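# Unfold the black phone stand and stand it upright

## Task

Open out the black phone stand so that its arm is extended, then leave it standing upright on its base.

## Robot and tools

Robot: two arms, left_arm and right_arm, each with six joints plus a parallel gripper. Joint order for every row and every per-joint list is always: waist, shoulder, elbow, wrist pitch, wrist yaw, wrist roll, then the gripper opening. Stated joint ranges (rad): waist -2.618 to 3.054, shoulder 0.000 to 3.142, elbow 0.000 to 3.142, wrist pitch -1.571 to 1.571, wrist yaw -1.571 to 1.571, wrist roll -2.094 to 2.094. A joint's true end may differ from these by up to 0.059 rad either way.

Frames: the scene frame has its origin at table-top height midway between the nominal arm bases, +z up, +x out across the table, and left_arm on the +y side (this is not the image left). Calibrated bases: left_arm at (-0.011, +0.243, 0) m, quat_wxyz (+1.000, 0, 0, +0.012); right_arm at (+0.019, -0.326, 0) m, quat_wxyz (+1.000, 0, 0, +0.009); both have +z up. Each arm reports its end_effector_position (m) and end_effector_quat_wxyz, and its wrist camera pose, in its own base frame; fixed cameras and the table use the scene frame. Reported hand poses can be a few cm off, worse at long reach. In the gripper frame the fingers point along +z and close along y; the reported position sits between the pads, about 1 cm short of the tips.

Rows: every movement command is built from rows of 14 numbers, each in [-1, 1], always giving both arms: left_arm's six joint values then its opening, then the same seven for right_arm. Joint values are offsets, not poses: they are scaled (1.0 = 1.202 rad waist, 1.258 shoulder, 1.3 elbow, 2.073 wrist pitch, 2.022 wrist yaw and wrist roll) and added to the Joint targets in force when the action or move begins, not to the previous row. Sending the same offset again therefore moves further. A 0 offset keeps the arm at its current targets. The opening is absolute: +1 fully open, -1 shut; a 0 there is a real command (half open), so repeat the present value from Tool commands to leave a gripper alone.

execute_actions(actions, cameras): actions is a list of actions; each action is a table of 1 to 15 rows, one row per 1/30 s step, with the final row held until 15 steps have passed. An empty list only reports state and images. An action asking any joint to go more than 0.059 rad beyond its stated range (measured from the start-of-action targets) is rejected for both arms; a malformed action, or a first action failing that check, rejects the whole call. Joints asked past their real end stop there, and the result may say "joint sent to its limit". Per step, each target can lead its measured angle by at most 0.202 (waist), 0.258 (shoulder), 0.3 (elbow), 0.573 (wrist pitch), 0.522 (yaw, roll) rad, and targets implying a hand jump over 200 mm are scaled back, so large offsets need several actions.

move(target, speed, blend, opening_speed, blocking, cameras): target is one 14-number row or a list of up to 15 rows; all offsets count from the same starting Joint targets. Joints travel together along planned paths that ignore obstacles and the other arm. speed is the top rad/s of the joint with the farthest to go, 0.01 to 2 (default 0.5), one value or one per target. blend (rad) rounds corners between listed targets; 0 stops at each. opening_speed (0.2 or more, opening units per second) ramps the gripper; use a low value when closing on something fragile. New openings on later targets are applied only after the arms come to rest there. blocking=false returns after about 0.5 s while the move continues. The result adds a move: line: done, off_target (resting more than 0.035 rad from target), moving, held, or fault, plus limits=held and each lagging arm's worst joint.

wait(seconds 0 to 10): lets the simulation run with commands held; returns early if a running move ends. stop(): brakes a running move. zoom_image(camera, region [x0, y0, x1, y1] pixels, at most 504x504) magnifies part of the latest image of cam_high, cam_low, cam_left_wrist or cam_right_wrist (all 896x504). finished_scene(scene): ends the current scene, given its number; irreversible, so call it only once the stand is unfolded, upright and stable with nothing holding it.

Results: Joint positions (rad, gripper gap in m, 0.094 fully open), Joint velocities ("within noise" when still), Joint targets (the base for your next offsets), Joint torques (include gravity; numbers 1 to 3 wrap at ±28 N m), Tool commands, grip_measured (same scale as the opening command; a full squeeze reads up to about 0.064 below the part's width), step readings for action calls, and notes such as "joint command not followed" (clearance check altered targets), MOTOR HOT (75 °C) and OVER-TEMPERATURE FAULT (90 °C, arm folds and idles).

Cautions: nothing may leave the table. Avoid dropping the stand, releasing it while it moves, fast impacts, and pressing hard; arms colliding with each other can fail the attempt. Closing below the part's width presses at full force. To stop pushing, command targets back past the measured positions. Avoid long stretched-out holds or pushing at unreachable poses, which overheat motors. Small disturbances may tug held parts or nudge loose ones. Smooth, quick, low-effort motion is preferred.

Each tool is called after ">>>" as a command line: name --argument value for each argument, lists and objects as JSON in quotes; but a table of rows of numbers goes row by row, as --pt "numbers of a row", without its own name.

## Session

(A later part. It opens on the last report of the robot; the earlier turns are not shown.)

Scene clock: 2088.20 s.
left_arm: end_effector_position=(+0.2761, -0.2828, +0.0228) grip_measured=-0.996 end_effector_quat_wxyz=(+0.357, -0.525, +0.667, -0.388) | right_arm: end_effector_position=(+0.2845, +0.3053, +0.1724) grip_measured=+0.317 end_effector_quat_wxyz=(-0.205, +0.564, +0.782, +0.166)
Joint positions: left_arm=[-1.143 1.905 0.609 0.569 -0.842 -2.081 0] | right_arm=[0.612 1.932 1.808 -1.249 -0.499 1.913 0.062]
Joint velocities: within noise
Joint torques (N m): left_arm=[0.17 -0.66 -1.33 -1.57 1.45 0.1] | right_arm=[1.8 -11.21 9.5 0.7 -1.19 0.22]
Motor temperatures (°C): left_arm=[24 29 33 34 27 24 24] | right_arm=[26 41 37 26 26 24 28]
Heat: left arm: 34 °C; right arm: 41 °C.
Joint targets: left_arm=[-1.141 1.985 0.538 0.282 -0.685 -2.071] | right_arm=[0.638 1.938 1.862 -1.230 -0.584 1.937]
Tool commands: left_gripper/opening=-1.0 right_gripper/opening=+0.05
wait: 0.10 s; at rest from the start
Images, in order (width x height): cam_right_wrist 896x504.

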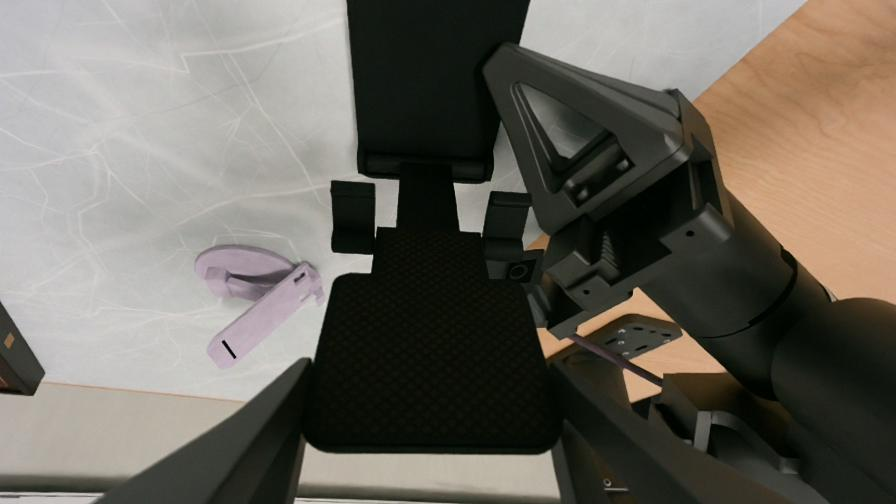

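>>> move --target '[0,0,0,0,0,0,-1,0.0757,0.093,0.166,-0.130,0.239,0.059,0.0]' --speed 0.2 --cameras '["cam_left_wrist","cam_low","cam_right_wrist"]'

>>> zoom_image --camera "cam_low" --region '[390, 180, 530, 310]'

Scene clock: 2106.30 s.
left_arm: end_effector_position=(+0.2760, -0.2827, +0.0226) grip_measured=-0.996 end_effector_quat_wxyz=(+0.357, -0.525, +0.668, -0.388) | right_arm: end_effector_position=(+0.2872, +0.3000, +0.1709) grip_measured=+0.317 end_effector_quat_wxyz=(-0.071, +0.603, +0.791, +0.076)
Joint positions: left_arm=[-1.143 1.905 0.608 0.569 -0.842 -2.081 0] | right_arm=[0.733 2.039 2.043 -1.451 -0.167 2.047 0.062]
Joint velocities: within noise
Joint torques (N m): left_arm=[0.14 -0.68 -1.35 -1.58 1.44 0.1] | right_arm=[-0.32 -11 7.97 0 0.64 0.06]
Motor temperatures (°C): left_arm=[24 29 33 34 28 24 24] | right_arm=[26 40 38 26 26 24 28]
Heat: left arm: 34 °C; right arm: 40 °C.
Joint targets: left_arm=[-1.141 1.985 0.539 0.282 -0.685 -2.071] | right_arm=[0.729 2.055 2.078 -1.500 -0.101 2.057]
move: off_target (left_arm, right_arm); left_arm: the wrist pitch is farthest, 0.287 rad from its target; right_arm: the wrist yaw is farthest, 0.067 rad from its target
Images, in order (width x height): cam_low 896x504, cam_left_wrist 896x504, cam_right_wrist 896x504.

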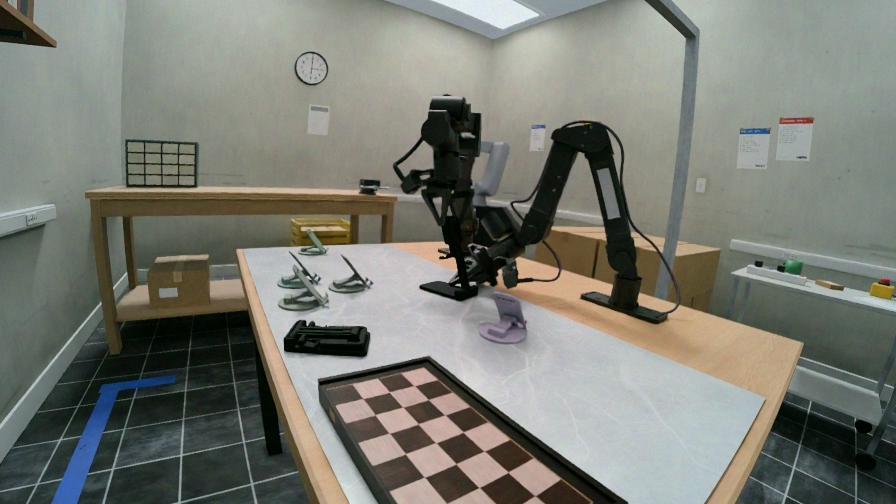

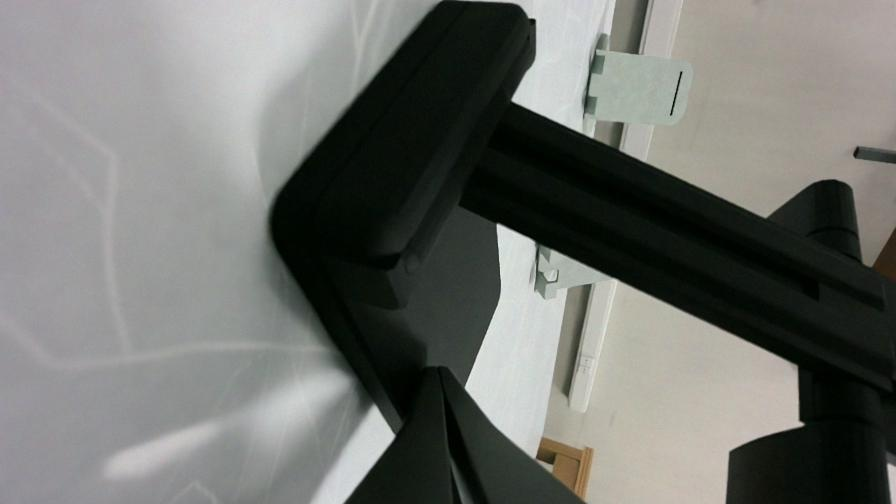

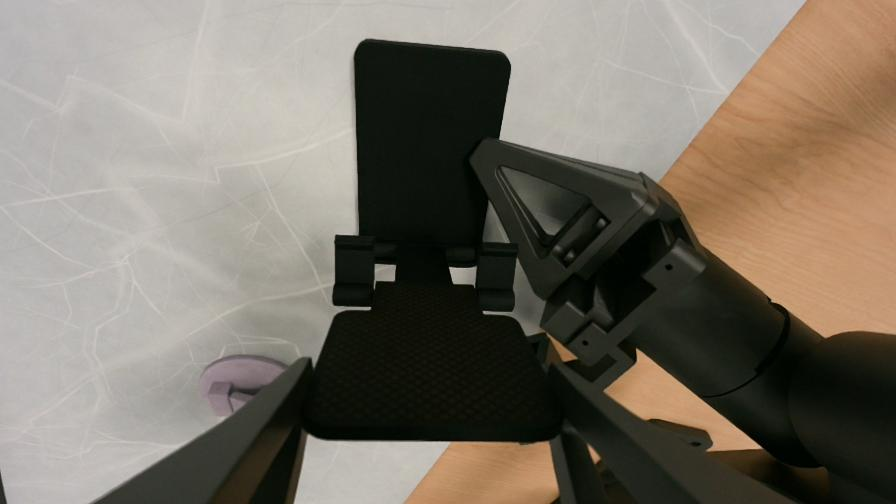

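Scaled by 3.600.

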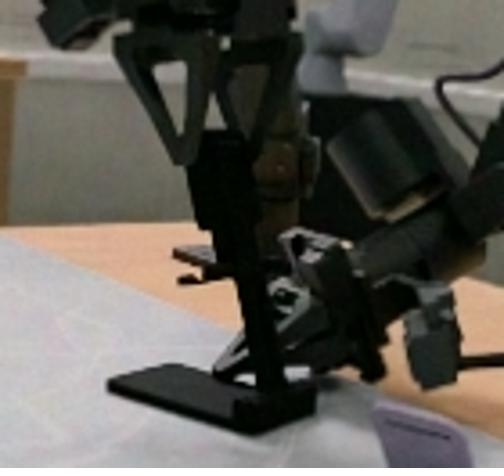

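>>> move --pt "0 -0.0676 0.069 0.142 -0.094 0 -1 0 0 0 0 0 0 0" --pt "-0.1165 -0.063 0.089 0.058 -0.143 0 -1 0 0 0 0 0 0 0" --pt "-0.2546 -0.282 0.1115 -0.150 -0.198 0 -1 0 0 0 0 0 0 0" --pt "0.309 -0.7035 0.162 -0.618 0.314 0.302 -1 0 0 0 0 0 0 0" --speed '[0.3,0.4,0.6,0.9]' --blend '[0.02,0.03,0.05,0]' --cameras '["cam_high","cam_low","cam_right_wrist"]'

>>> zoom_image --camera "cam_low" --region '[390, 180, 530, 310]'

Scene clock: 2145.13 s.
left_arm: end_effector_position=(+0.1484, -0.1325, +0.0705) grip_measured=-0.996 end_effector_quat_wxyz=(+0.061, -0.339, +0.936, -0.073) | right_arm: end_effector_position=(+0.2897, +0.2937, +0.1722) grip_measured=+0.317 end_effector_quat_wxyz=(-0.054, +0.607, +0.790, +0.069)
Joint positions: left_arm=[-0.776 1.118 0.713 -0.981 -0.047 -1.467 0] | right_arm=[0.733 2.039 2.053 -1.468 -0.131 2.051 0.062]
Joint velocities: within noise
Joint torques (N m): left_arm=[0.59 -4.03 9.05 0.28 -0.04 0.09] | right_arm=[-0.4 -11.1 7.32 0.11 0.26 0.03]
Motor temperatures (°C): left_arm=[24 29 33 33 28 24 24] | right_arm=[26 39 36 25 25 24 28]
Heat: left arm: 33 °C; right arm: 39 °C.
Joint targets: left_arm=[-0.770 1.100 0.749 -0.999 -0.050 -1.460] | right_arm=[0.729 2.055 2.078 -1.499 -0.101 2.056]
move: off_target (left_arm); left_arm: the elbow is farthest, 0.037 rad from its target
Images, in order (width x height): cam_high 896x504, cam_low 896x504, cam_right_wrist 896x504.

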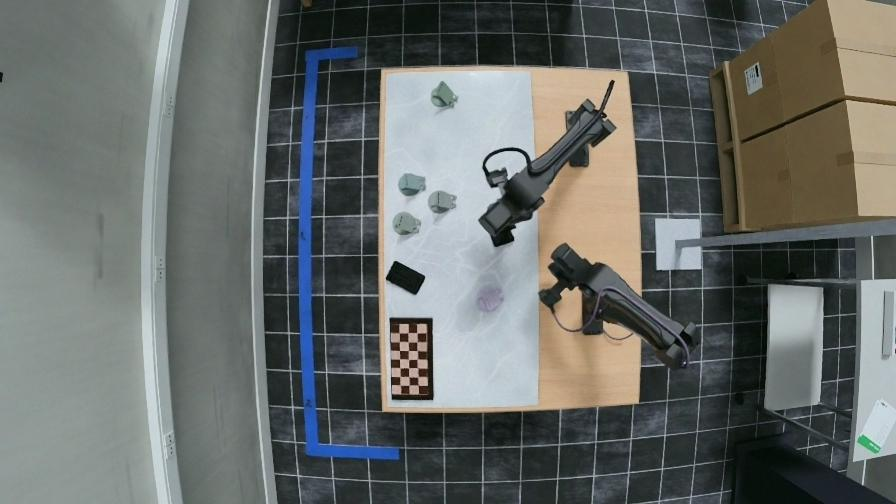

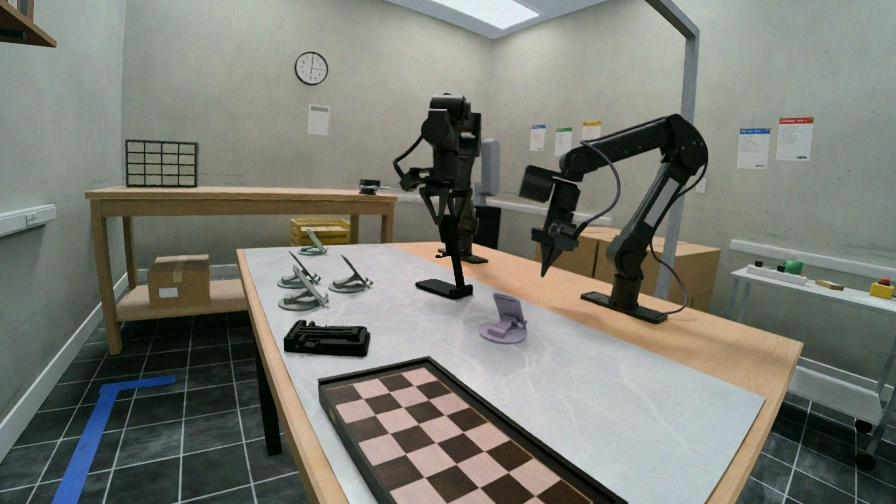

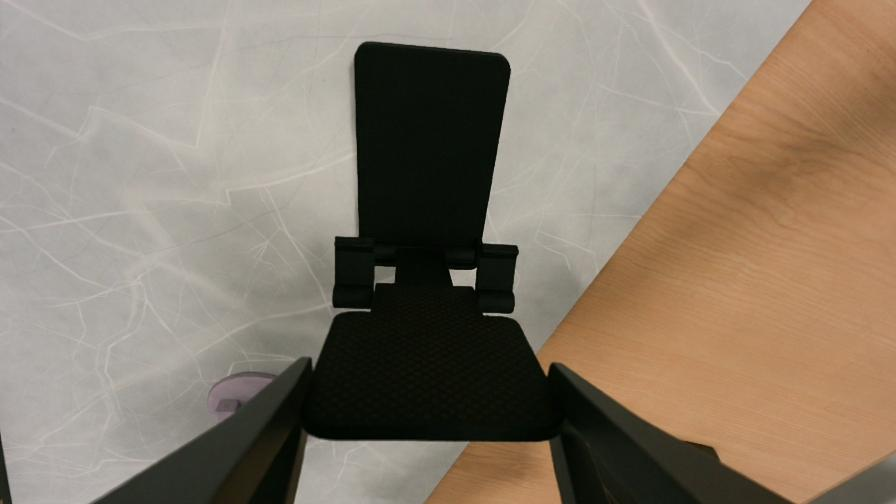

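Scaled by 3.600.

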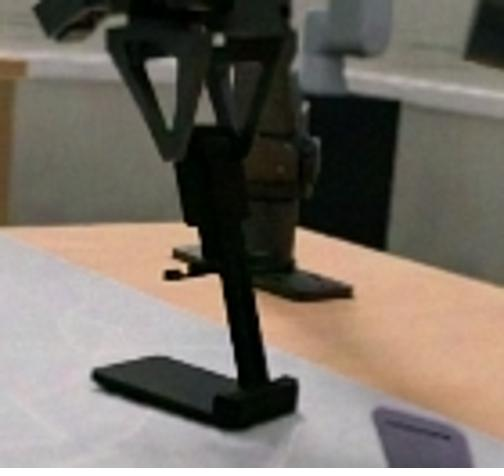

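>>> move --target '[0,0,0,0,0,0,-1,-0.107,-0.052,-0.237,0.077,-0.118,-0.050,0]' --speed 0.25 --cameras '["cam_high","cam_low","cam_right_wrist"]'

>>> zoom_image --camera "cam_low" --region '[390, 180, 530, 310]'

>>> zoom_image --camera "cam_high" --region '[460, 180, 560, 280]'

Scene clock: 2174.47 s.
left_arm: end_effector_position=(+0.1482, -0.1325, +0.0705) grip_measured=-0.996 end_effector_quat_wxyz=(+0.061, -0.339, +0.936, -0.073) | right_arm: end_effector_position=(+0.2951, +0.2804, +0.1543) grip_measured=+0.317 end_effector_quat_wxyz=(-0.151, +0.606, +0.773, +0.114)
Joint positions: left_arm=[-0.776 1.118 0.713 -0.982 -0.046 -1.466 0] | right_arm=[0.604 1.959 1.823 -1.302 -0.357 1.957 0.062]
Joint velocities: within noise
Joint torques (N m): left_arm=[0.65 -4.04 9.03 0.27 -0.06 0.08] | right_arm=[-0.13 -9.16 1.36 0.16 -0.04 -0.03]
Motor temperatures (°C): left_arm=[24 28 37 31 26 24 24] | right_arm=[26 39 32 25 24 24 29]
Heat: left arm: 37 °C; right arm: 39 °C.
Joint targets: left_arm=[-0.770 1.100 0.749 -0.999 -0.050 -1.460] | right_arm=[0.601 1.990 1.770 -1.340 -0.340 1.956]
move: off_target (left_arm, right_arm); left_arm: the elbow is farthest, 0.036 rad from its target; right_arm: the elbow is farthest, 0.053 rad from its target
Images, in order (width x height): cam_high 896x504, cam_low 896x504, cam_right_wrist 896x504.

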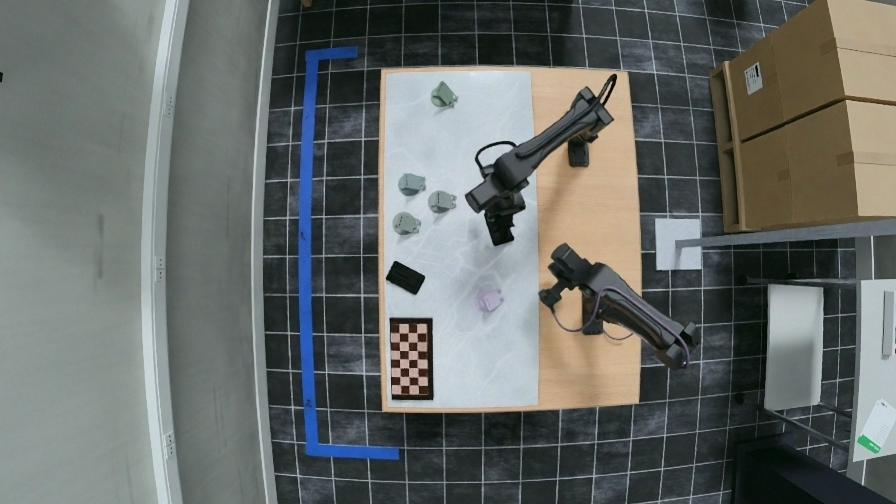

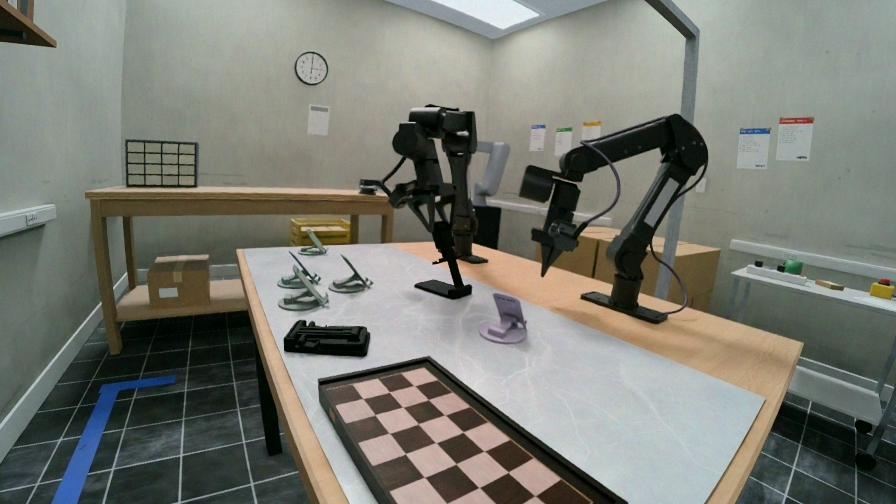

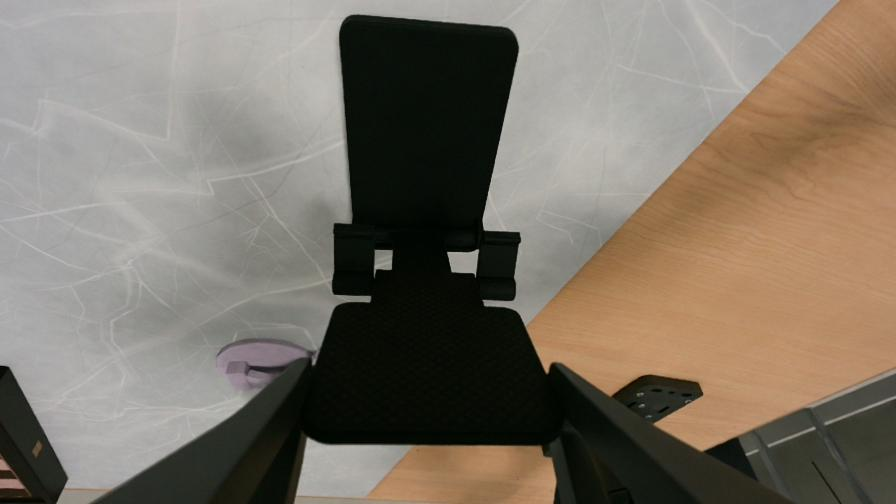

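Scaled by 3.600.

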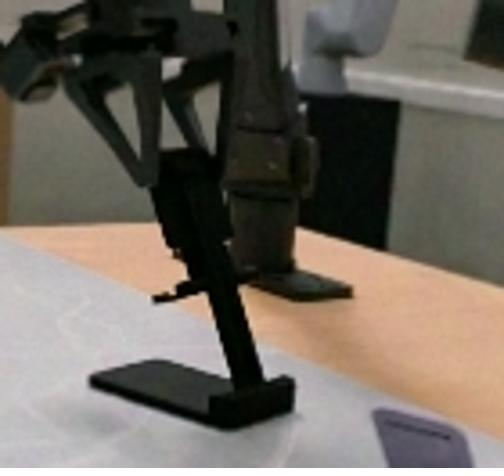

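Scaled by 5.040.

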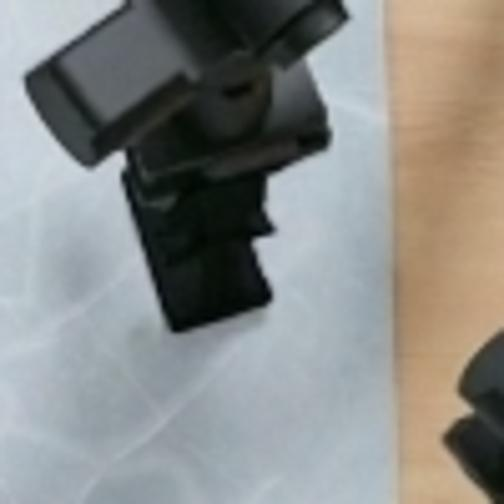

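>>> move --target '[0.308,0.080,-0.076,0.241,0.272,0.870,0.9,0.002,-0.025,0.041,0.018,-0.005,0.0,0]' --speed 0.9 --cameras '["cam_high"]'

Scene clock: 2227.30 s.
left_arm: end_effector_position=(+0.2217, -0.1840, +0.0931) grip_measured=+0.898 end_effector_quat_wxyz=(+0.233, +0.377, +0.862, -0.244) | right_arm: end_effector_position=(+0.2958, +0.2814, +0.1557) grip_measured=+0.317 end_effector_quat_wxyz=(-0.151, +0.604, +0.773, +0.118)
Joint positions: left_arm=[-0.406 1.192 0.662 -0.526 0.481 0.29 0.089] | right_arm=[0.604 1.956 1.823 -1.296 -0.359 1.957 0.062]
Joint velocities: within noise
Joint torques (N m): left_arm=[0.61 -2.58 5.52 1.17 0.47 0.11] | right_arm=[-0.09 -11.67 5.22 0.42 -0.09 -0.02]
Motor temperatures (°C): left_arm=[24 28 38 29 26 24 24] | right_arm=[26 41 29 25 24 24 29]
Heat: left arm: 38 °C; right arm: 41 °C.
Joint targets: left_arm=[-0.400 1.200 0.650 -0.499 0.500 0.299] | right_arm=[0.603 1.958 1.823 -1.302 -0.350 1.955]
move: done
Images, in order (width x height): cam_high 896x504.

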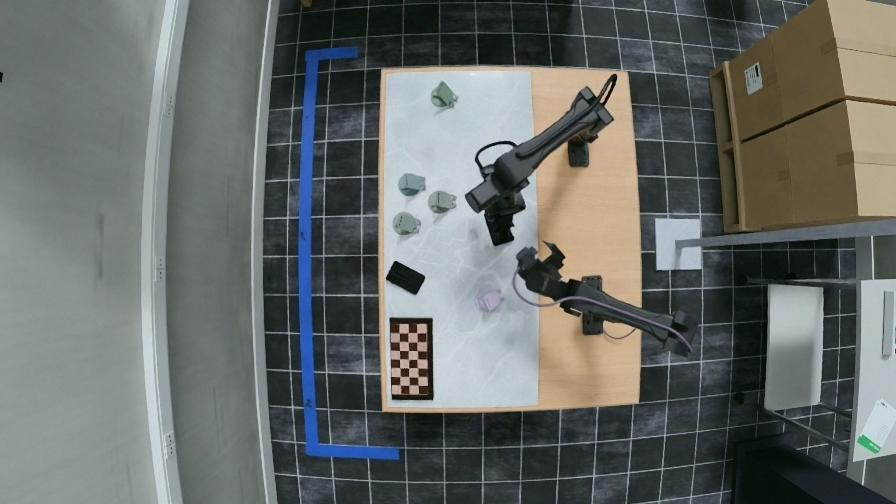

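>>> move --target '[0.2645,0.302,-0.0885,0.277,0.240,0.295,0.9,0,0,0,0,0,0,0]' --speed 0.7 --cameras '["cam_low","cam_left_wrist"]'

Scene clock: 2232.73 s.
left_arm: end_effector_position=(+0.2818, -0.1698, +0.0618) grip_measured=+0.898 end_effector_quat_wxyz=(+0.413, +0.518, +0.685, -0.303) | right_arm: end_effector_position=(+0.2958, +0.2814, +0.1557) grip_measured=+0.317 end_effector_quat_wxyz=(-0.151, +0.604, +0.773, +0.118)
Joint positions: left_arm=[-0.087 1.569 0.544 0.054 0.958 0.889 0.089] | right_arm=[0.604 1.956 1.823 -1.296 -0.359 1.957 0.062]
Joint velocities: within noise
Joint torques (N m): left_arm=[0.49 -4.33 4.33 1.13 0.71 0.07] | right_arm=[-0.06 -11.73 5.29 0.41 -0.06 -0.05]
Motor temperatures (°C): left_arm=[24 28 37 30 26 24 24] | right_arm=[26 40 30 25 24 24 29]
Heat: left arm: 37 °C; right arm: 40 °C.
Joint targets: left_arm=[-0.082 1.581 0.535 0.075 0.985 0.896] | right_arm=[0.603 1.958 1.823 -1.302 -0.350 1.955]
move: done
Images, in order (width x height): cam_low 896x504, cam_left_wrist 896x504.

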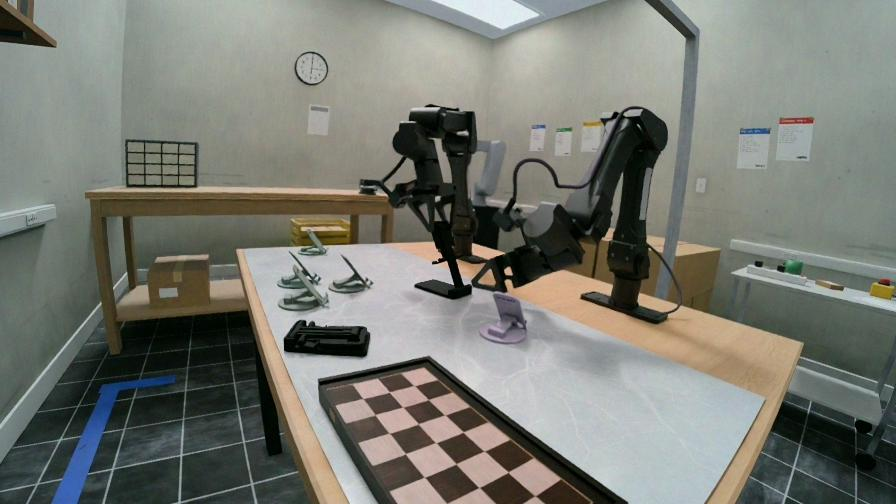

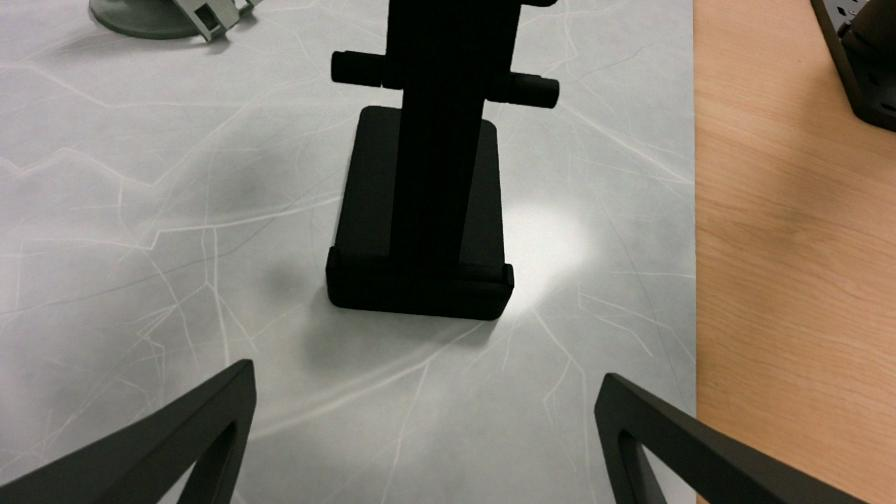

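>>> move --target '[-0.132,0.150,0.003,0.159,-0.059,-0.097,0.9,0,0,0,0,0,0,0]' --speed 0.4 --cameras '["cam_left_wrist"]'

Scene clock: 2244.97 s.
left_arm: end_effector_position=(+0.2965, -0.2087, +0.0326) grip_measured=+0.898 end_effector_quat_wxyz=(+0.411, +0.518, +0.687, -0.300) | right_arm: end_effector_position=(+0.2958, +0.2814, +0.1557) grip_measured=+0.317 end_effector_quat_wxyz=(-0.151, +0.604, +0.773, +0.118)
Joint positions: left_arm=[-0.235 1.753 0.544 0.381 0.858 0.704 0.089] | right_arm=[0.604 1.956 1.823 -1.296 -0.359 1.957 0.062]
Joint velocities: within noise
Joint torques (N m): left_arm=[-0.47 -5.14 4.01 1.32 0.44 -0.02] | right_arm=[-0.24 -11.85 5.2 0.45 -0.12 -0.02]
Motor temperatures (°C): left_arm=[24 28 36 31 26 24 24] | right_arm=[26 40 30 25 24 24 29]
Heat: left arm: 36 °C; right arm: 40 °C.
Joint targets: left_arm=[-0.240 1.769 0.539 0.405 0.866 0.700] | right_arm=[0.603 1.958 1.823 -1.302 -0.350 1.955]
move: done
Images, in order (width x height): cam_left_wrist 896x504.

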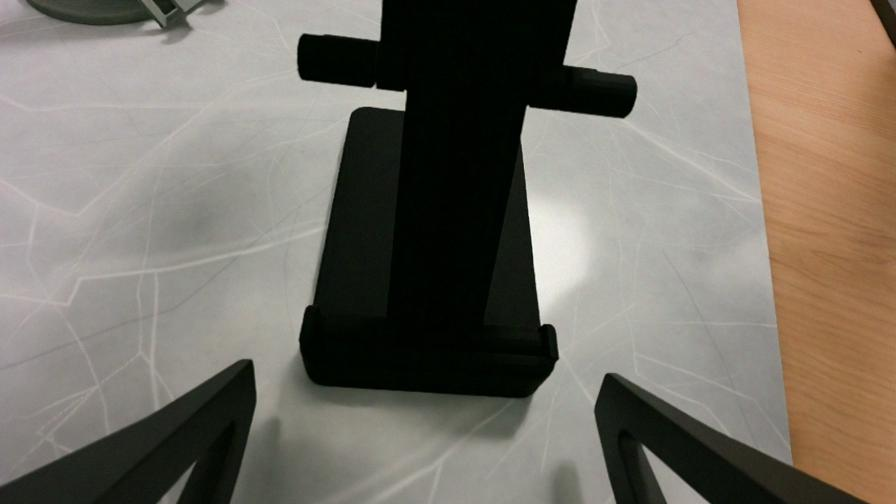

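>>> execute_actions --actions '[]'

Scene clock: 2271.63 s.
left_arm: end_effector_position=(+0.2967, -0.2087, +0.0327) grip_measured=+0.898 end_effector_quat_wxyz=(+0.411, +0.518, +0.687, -0.300) | right_arm: end_effector_position=(+0.2958, +0.2814, +0.1557) grip_measured=+0.317 end_effector_quat_wxyz=(-0.151, +0.604, +0.773, +0.118)
Joint positions: left_arm=[-0.235 1.753 0.544 0.382 0.858 0.703 0.089] | right_arm=[0.604 1.956 1.823 -1.296 -0.359 1.957 0.062]
Joint velocities: within noise
Joint torques (N m): left_arm=[-0.47 -5.11 3.99 1.32 0.45 -0.02] | right_arm=[0.01 -11.66 5.35 0.41 -0.09 0.02]
Motor temperatures (°C): left_arm=[24 29 35 31 26 24 24] | right_arm=[26 39 30 25 24 24 29]
Heat: left arm: 35 °C; right arm: 39 °C.
Joint targets: left_arm=[-0.240 1.769 0.539 0.405 0.866 0.700] | right_arm=[0.603 1.958 1.823 -1.302 -0.350 1.955]
Tool commands: left_gripper/opening=+0.9 right_gripper/opening=+0.0

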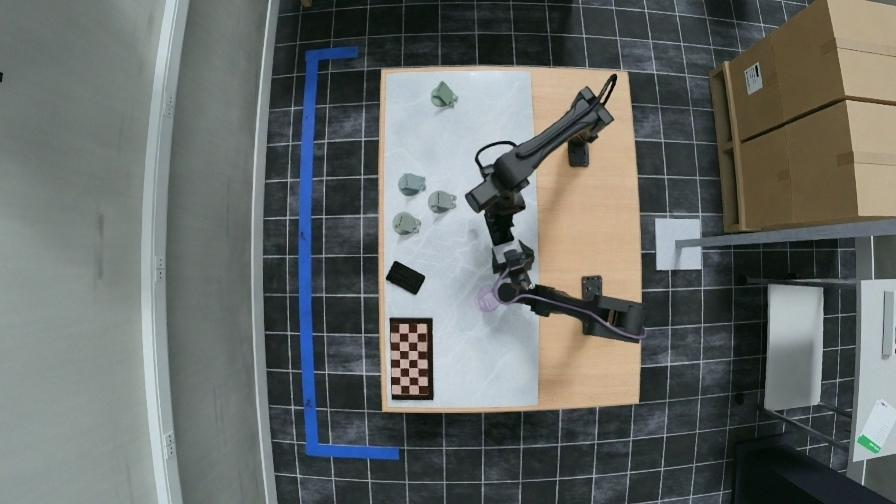

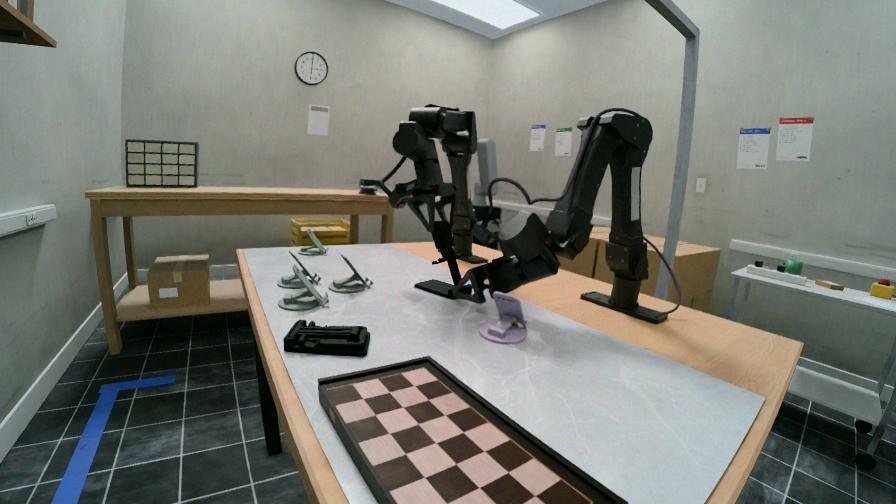

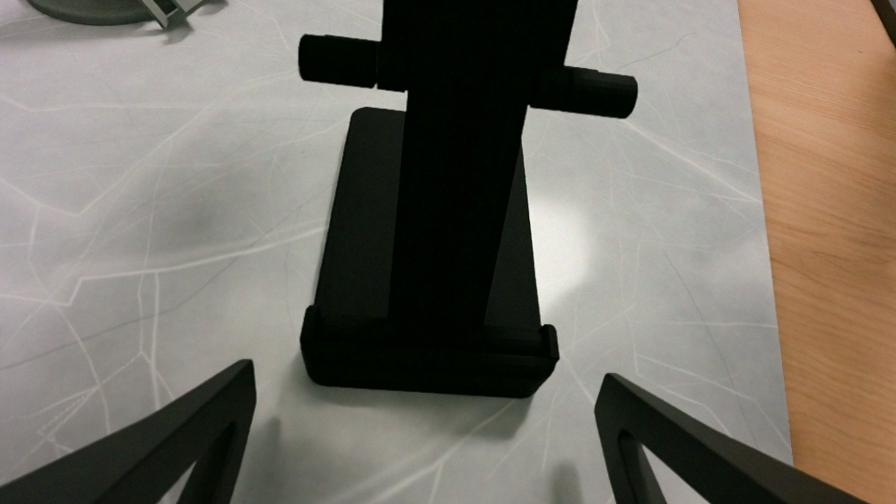

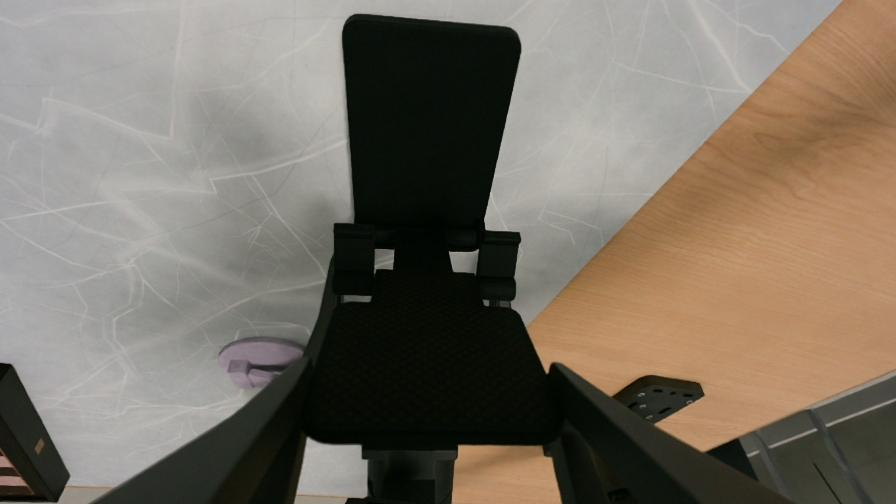

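>>> move --target '[-0.0466, 0.0509, 0.0008, 0.0328, -0.0124, -0.0208, 0.9, 0,0,0,0,0,0,0]' --speed 0.2 --cameras '["cam_left_wrist"]'

Scene clock: 2275.17 s.
left_arm: end_effector_position=(+0.2919, -0.2240, +0.0212) grip_measured=+0.898 end_effector_quat_wxyz=(+0.402, +0.523, +0.685, -0.309) | right_arm: end_effector_position=(+0.2958, +0.2814, +0.1557) grip_measured=+0.317 end_effector_quat_wxyz=(-0.151, +0.604, +0.773, +0.118)
Joint positions: left_arm=[-0.289 1.813 0.544 0.456 0.839 0.664 0.089] | right_arm=[0.604 1.956 1.823 -1.296 -0.359 1.957 0.062]
Joint velocities: within noise
Joint torques (N m): left_arm=[-0.72 -5.01 3.79 1.3 0.36 -0.02] | right_arm=[-0.32 -11.73 5.52 0.43 -0.14 -0.05]
Motor temperatures (°C): left_arm=[24 29 35 31 26 24 24] | right_arm=[26 39 30 25 24 24 29]
Heat: left arm: 35 °C; right arm: 39 °C.
Joint targets: left_arm=[-0.296 1.833 0.540 0.473 0.840 0.658] | right_arm=[0.603 1.958 1.823 -1.302 -0.350 1.955]
move: done
Images, in order (width x height): cam_left_wrist 896x504.

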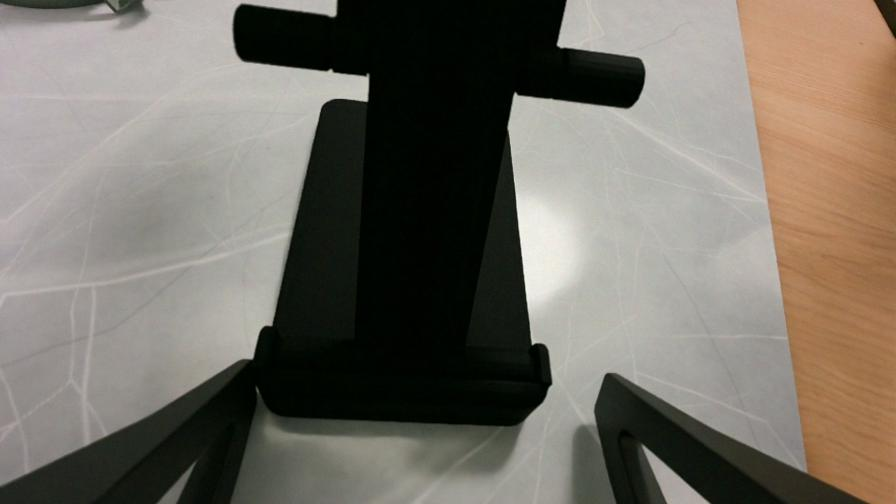

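>>> move --target '[-0.0116, 0.0242, 0.0348, -0.0071, 0, 0, 0.9, 0,0,0,0,0,0,0]' --speed 0.2 --cameras '["cam_left_wrist"]'

Scene clock: 2292.17 s.
left_arm: end_effector_position=(+0.2957, -0.2298, +0.0206) grip_measured=+0.898 end_effector_quat_wxyz=(+0.405, +0.528, +0.679, -0.310) | right_arm: end_effector_position=(+0.2958, +0.2814, +0.1557) grip_measured=+0.317 end_effector_quat_wxyz=(-0.151, +0.604, +0.773, +0.118)
Joint positions: left_arm=[-0.301 1.838 0.565 0.471 0.84 0.663 0.089] | right_arm=[0.604 1.956 1.823 -1.296 -0.359 1.957 0.062]
Joint velocities: within noise
Joint torques (N m): left_arm=[-0.98 -4.81 5.64 1.01 0.35 -0.05] | right_arm=[-0.01 -11.44 5.56 0.41 -0.11 -0.02]
Motor temperatures (°C): left_arm=[24 29 34 32 26 24 23] | right_arm=[26 39 30 25 24 24 29]
Heat: left arm: 34 °C; right arm: 39 °C.
Joint targets: left_arm=[-0.310 1.864 0.585 0.458 0.841 0.658] | right_arm=[0.603 1.958 1.823 -1.302 -0.350 1.955]
move: done
Images, in order (width x height): cam_left_wrist 896x504.

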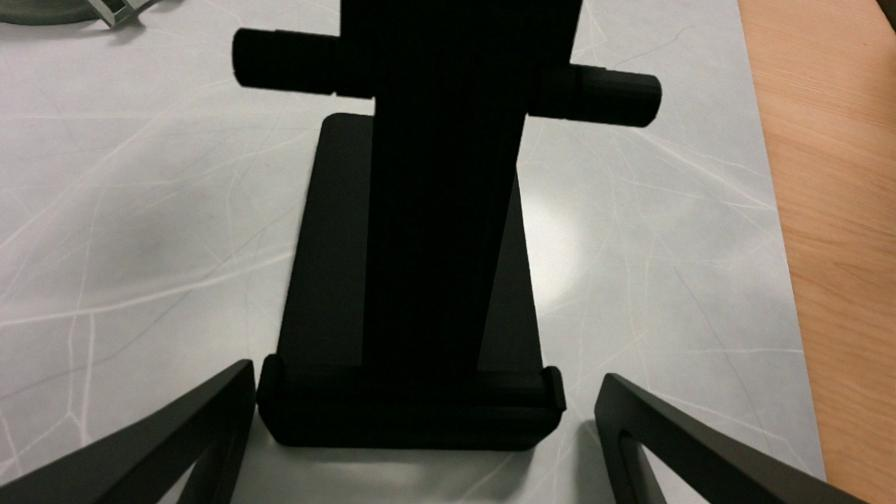

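>>> move --pt "0.0042 0.0042 0.006 -0.001 0 0 0.9 0 0 0 0 0 0 0" --pt "0.0042 0.0042 0.006 -0.001 0 0 0.2 0 0 0 0 0 0 0" --speed 0.2 --opening_speed 0.5 --cameras '["cam_left_wrist","cam_right_wrist"]'

Scene clock: 2299.33 s.
left_arm: end_effector_position=(+0.3009, -0.2298, +0.0203) grip_measured=+0.472 end_effector_quat_wxyz=(+0.407, +0.528, +0.681, -0.304) | right_arm: end_effector_position=(+0.2958, +0.2814, +0.1557) grip_measured=+0.317 end_effector_quat_wxyz=(-0.151, +0.604, +0.773, +0.118)
Joint positions: left_arm=[-0.301 1.845 0.578 0.471 0.827 0.663 0.069] | right_arm=[0.604 1.956 1.823 -1.296 -0.359 1.957 0.062]
Joint velocities: within noise
Joint torques (N m): left_arm=[-0.43 -5.01 5.37 1.01 0.47 -0.05] | right_arm=[0.02 -11.36 5.38 0.39 -0.09 -0.03]
Motor temperatures (°C): left_arm=[24 29 35 32 25 24 24] | right_arm=[26 39 30 25 24 24 29]
Heat: left arm: 35 °C; right arm: 39 °C.
Joint targets: left_arm=[-0.305 1.869 0.593 0.456 0.841 0.658] | right_arm=[0.603 1.958 1.823 -1.303 -0.350 1.955]
move: done
Images, in order (width x height): cam_left_wrist 896x504, cam_right_wrist 896x504.

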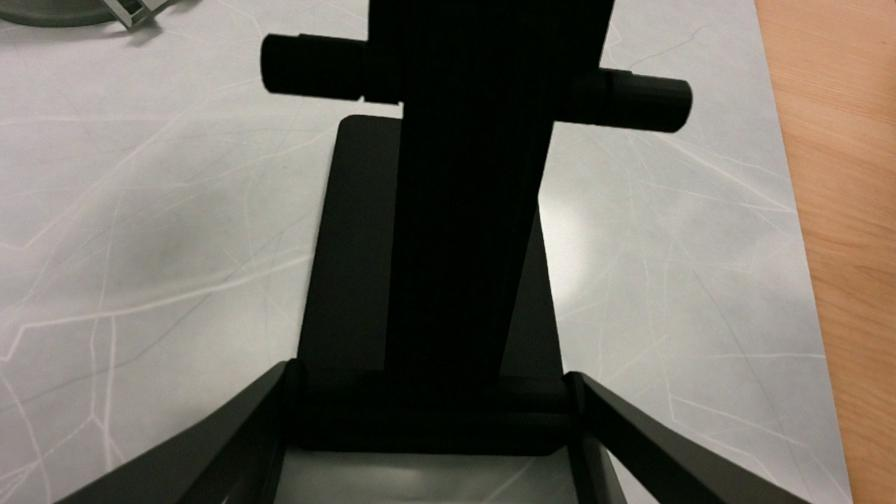

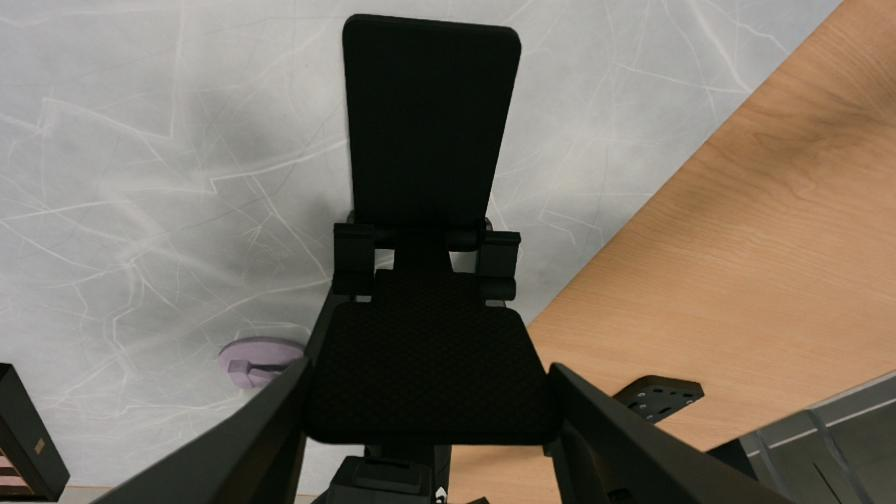

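>>> zoom_image --camera "cam_low" --region '[270, 220, 530, 360]'

>>> zoom_image --camera "cam_low" --region '[380, 140, 540, 320]'

This scene's latest camera images include none from cam_low. They are from: cam_left_wrist, cam_right_wrist. cam_low's image comes with the result of a call that names it in "cameras".

This scene's latest camera images include none from cam_low. They are from: cam_left_wrist, cam_right_wrist. cam_low's image comes with the result of a call that names it in "cameras".

>>> wait --seconds 0

>>> zoom_image --camera "cam_low" --region '[270, 220, 530, 360]'

>>> zoom_image --camera "cam_low" --region '[400, 200, 520, 320]'

Scene clock: 2317.13 s.
left_arm: end_effector_position=(+0.3009, -0.2298, +0.0203) grip_measured=+0.472 end_effector_quat_wxyz=(+0.407, +0.528, +0.681, -0.304) | right_arm: end_effector_position=(+0.2958, +0.2814, +0.1557) grip_measured=+0.317 end_effector_quat_wxyz=(-0.151, +0.604, +0.773, +0.118)
Joint positions: left_arm=[-0.301 1.845 0.578 0.471 0.827 0.663 0.069] | right_arm=[0.604 1.956 1.823 -1.296 -0.359 1.957 0.062]
Joint velocities: within noise
Joint torques (N m): left_arm=[-0.43 -5.07 5.38 1 0.49 -0.04] | right_arm=[-0.23 -11.54 5.63 0.46 -0.13 -0.01]
Motor temperatures (°C): left_arm=[24 29 35 31 25 24 24] | right_arm=[25 39 30 25 23 24 29]
Heat: left arm: 35 °C; right arm: 39 °C.
Joint targets: left_arm=[-0.305 1.869 0.593 0.456 0.841 0.658] | right_arm=[0.603 1.958 1.823 -1.303 -0.350 1.955]
Tool commands: left_gripper/opening=+0.2 right_gripper/opening=+0.0

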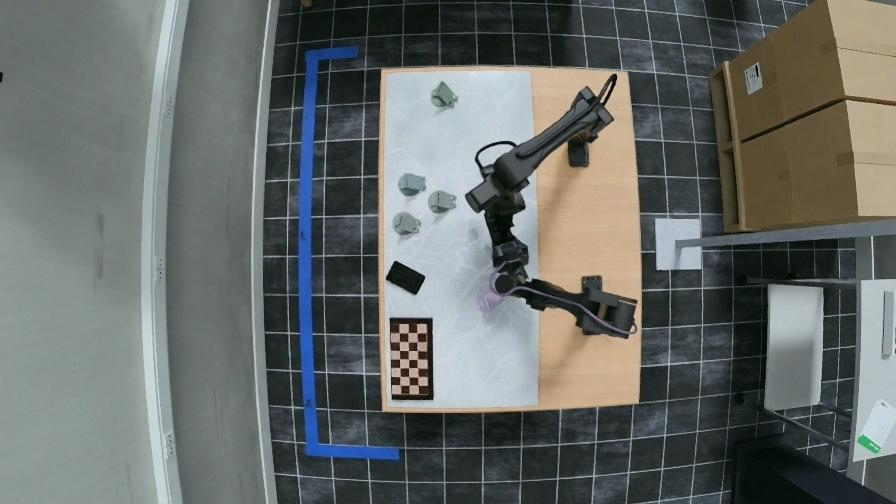

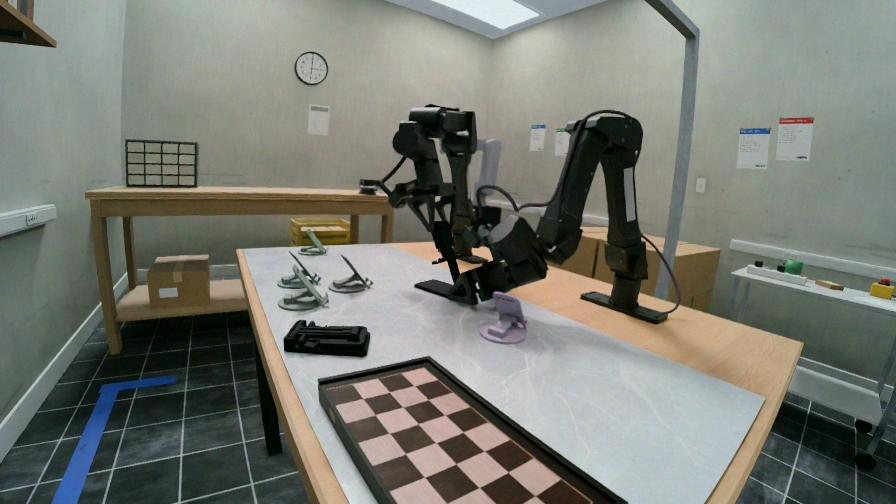

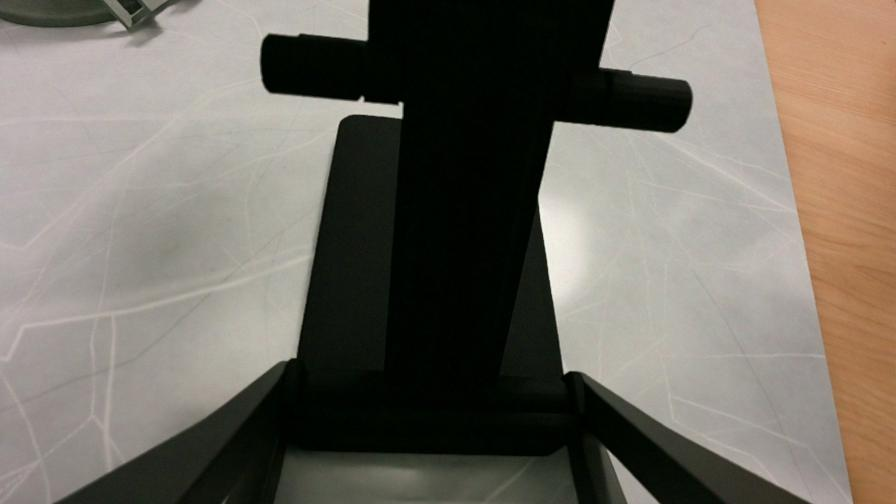

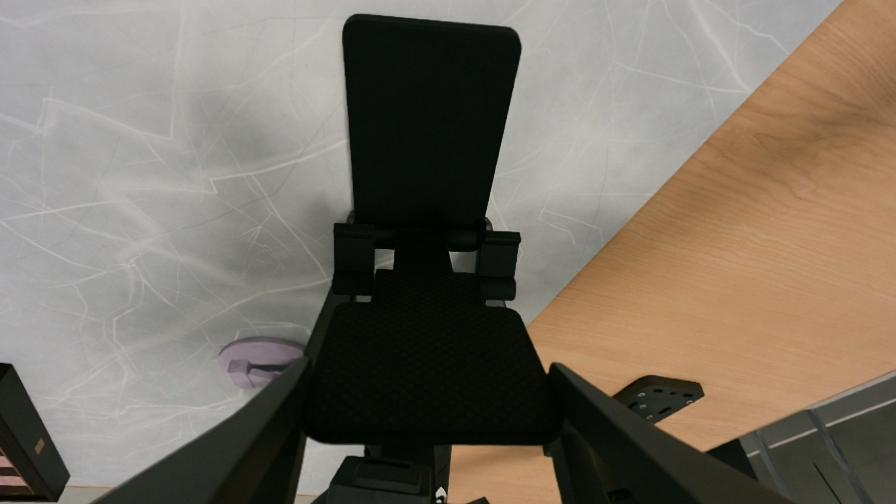

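Scaled by 1.938.

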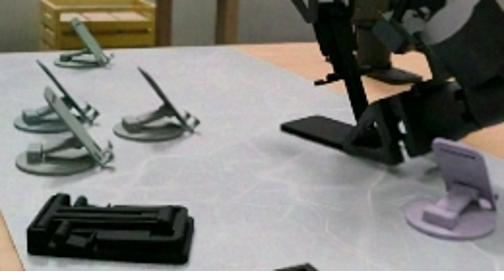

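Scaled by 4.200.

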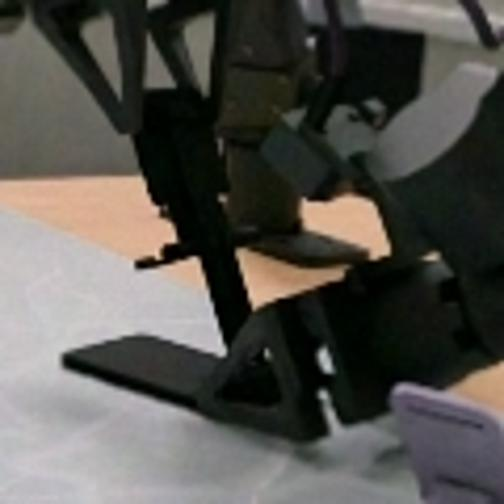

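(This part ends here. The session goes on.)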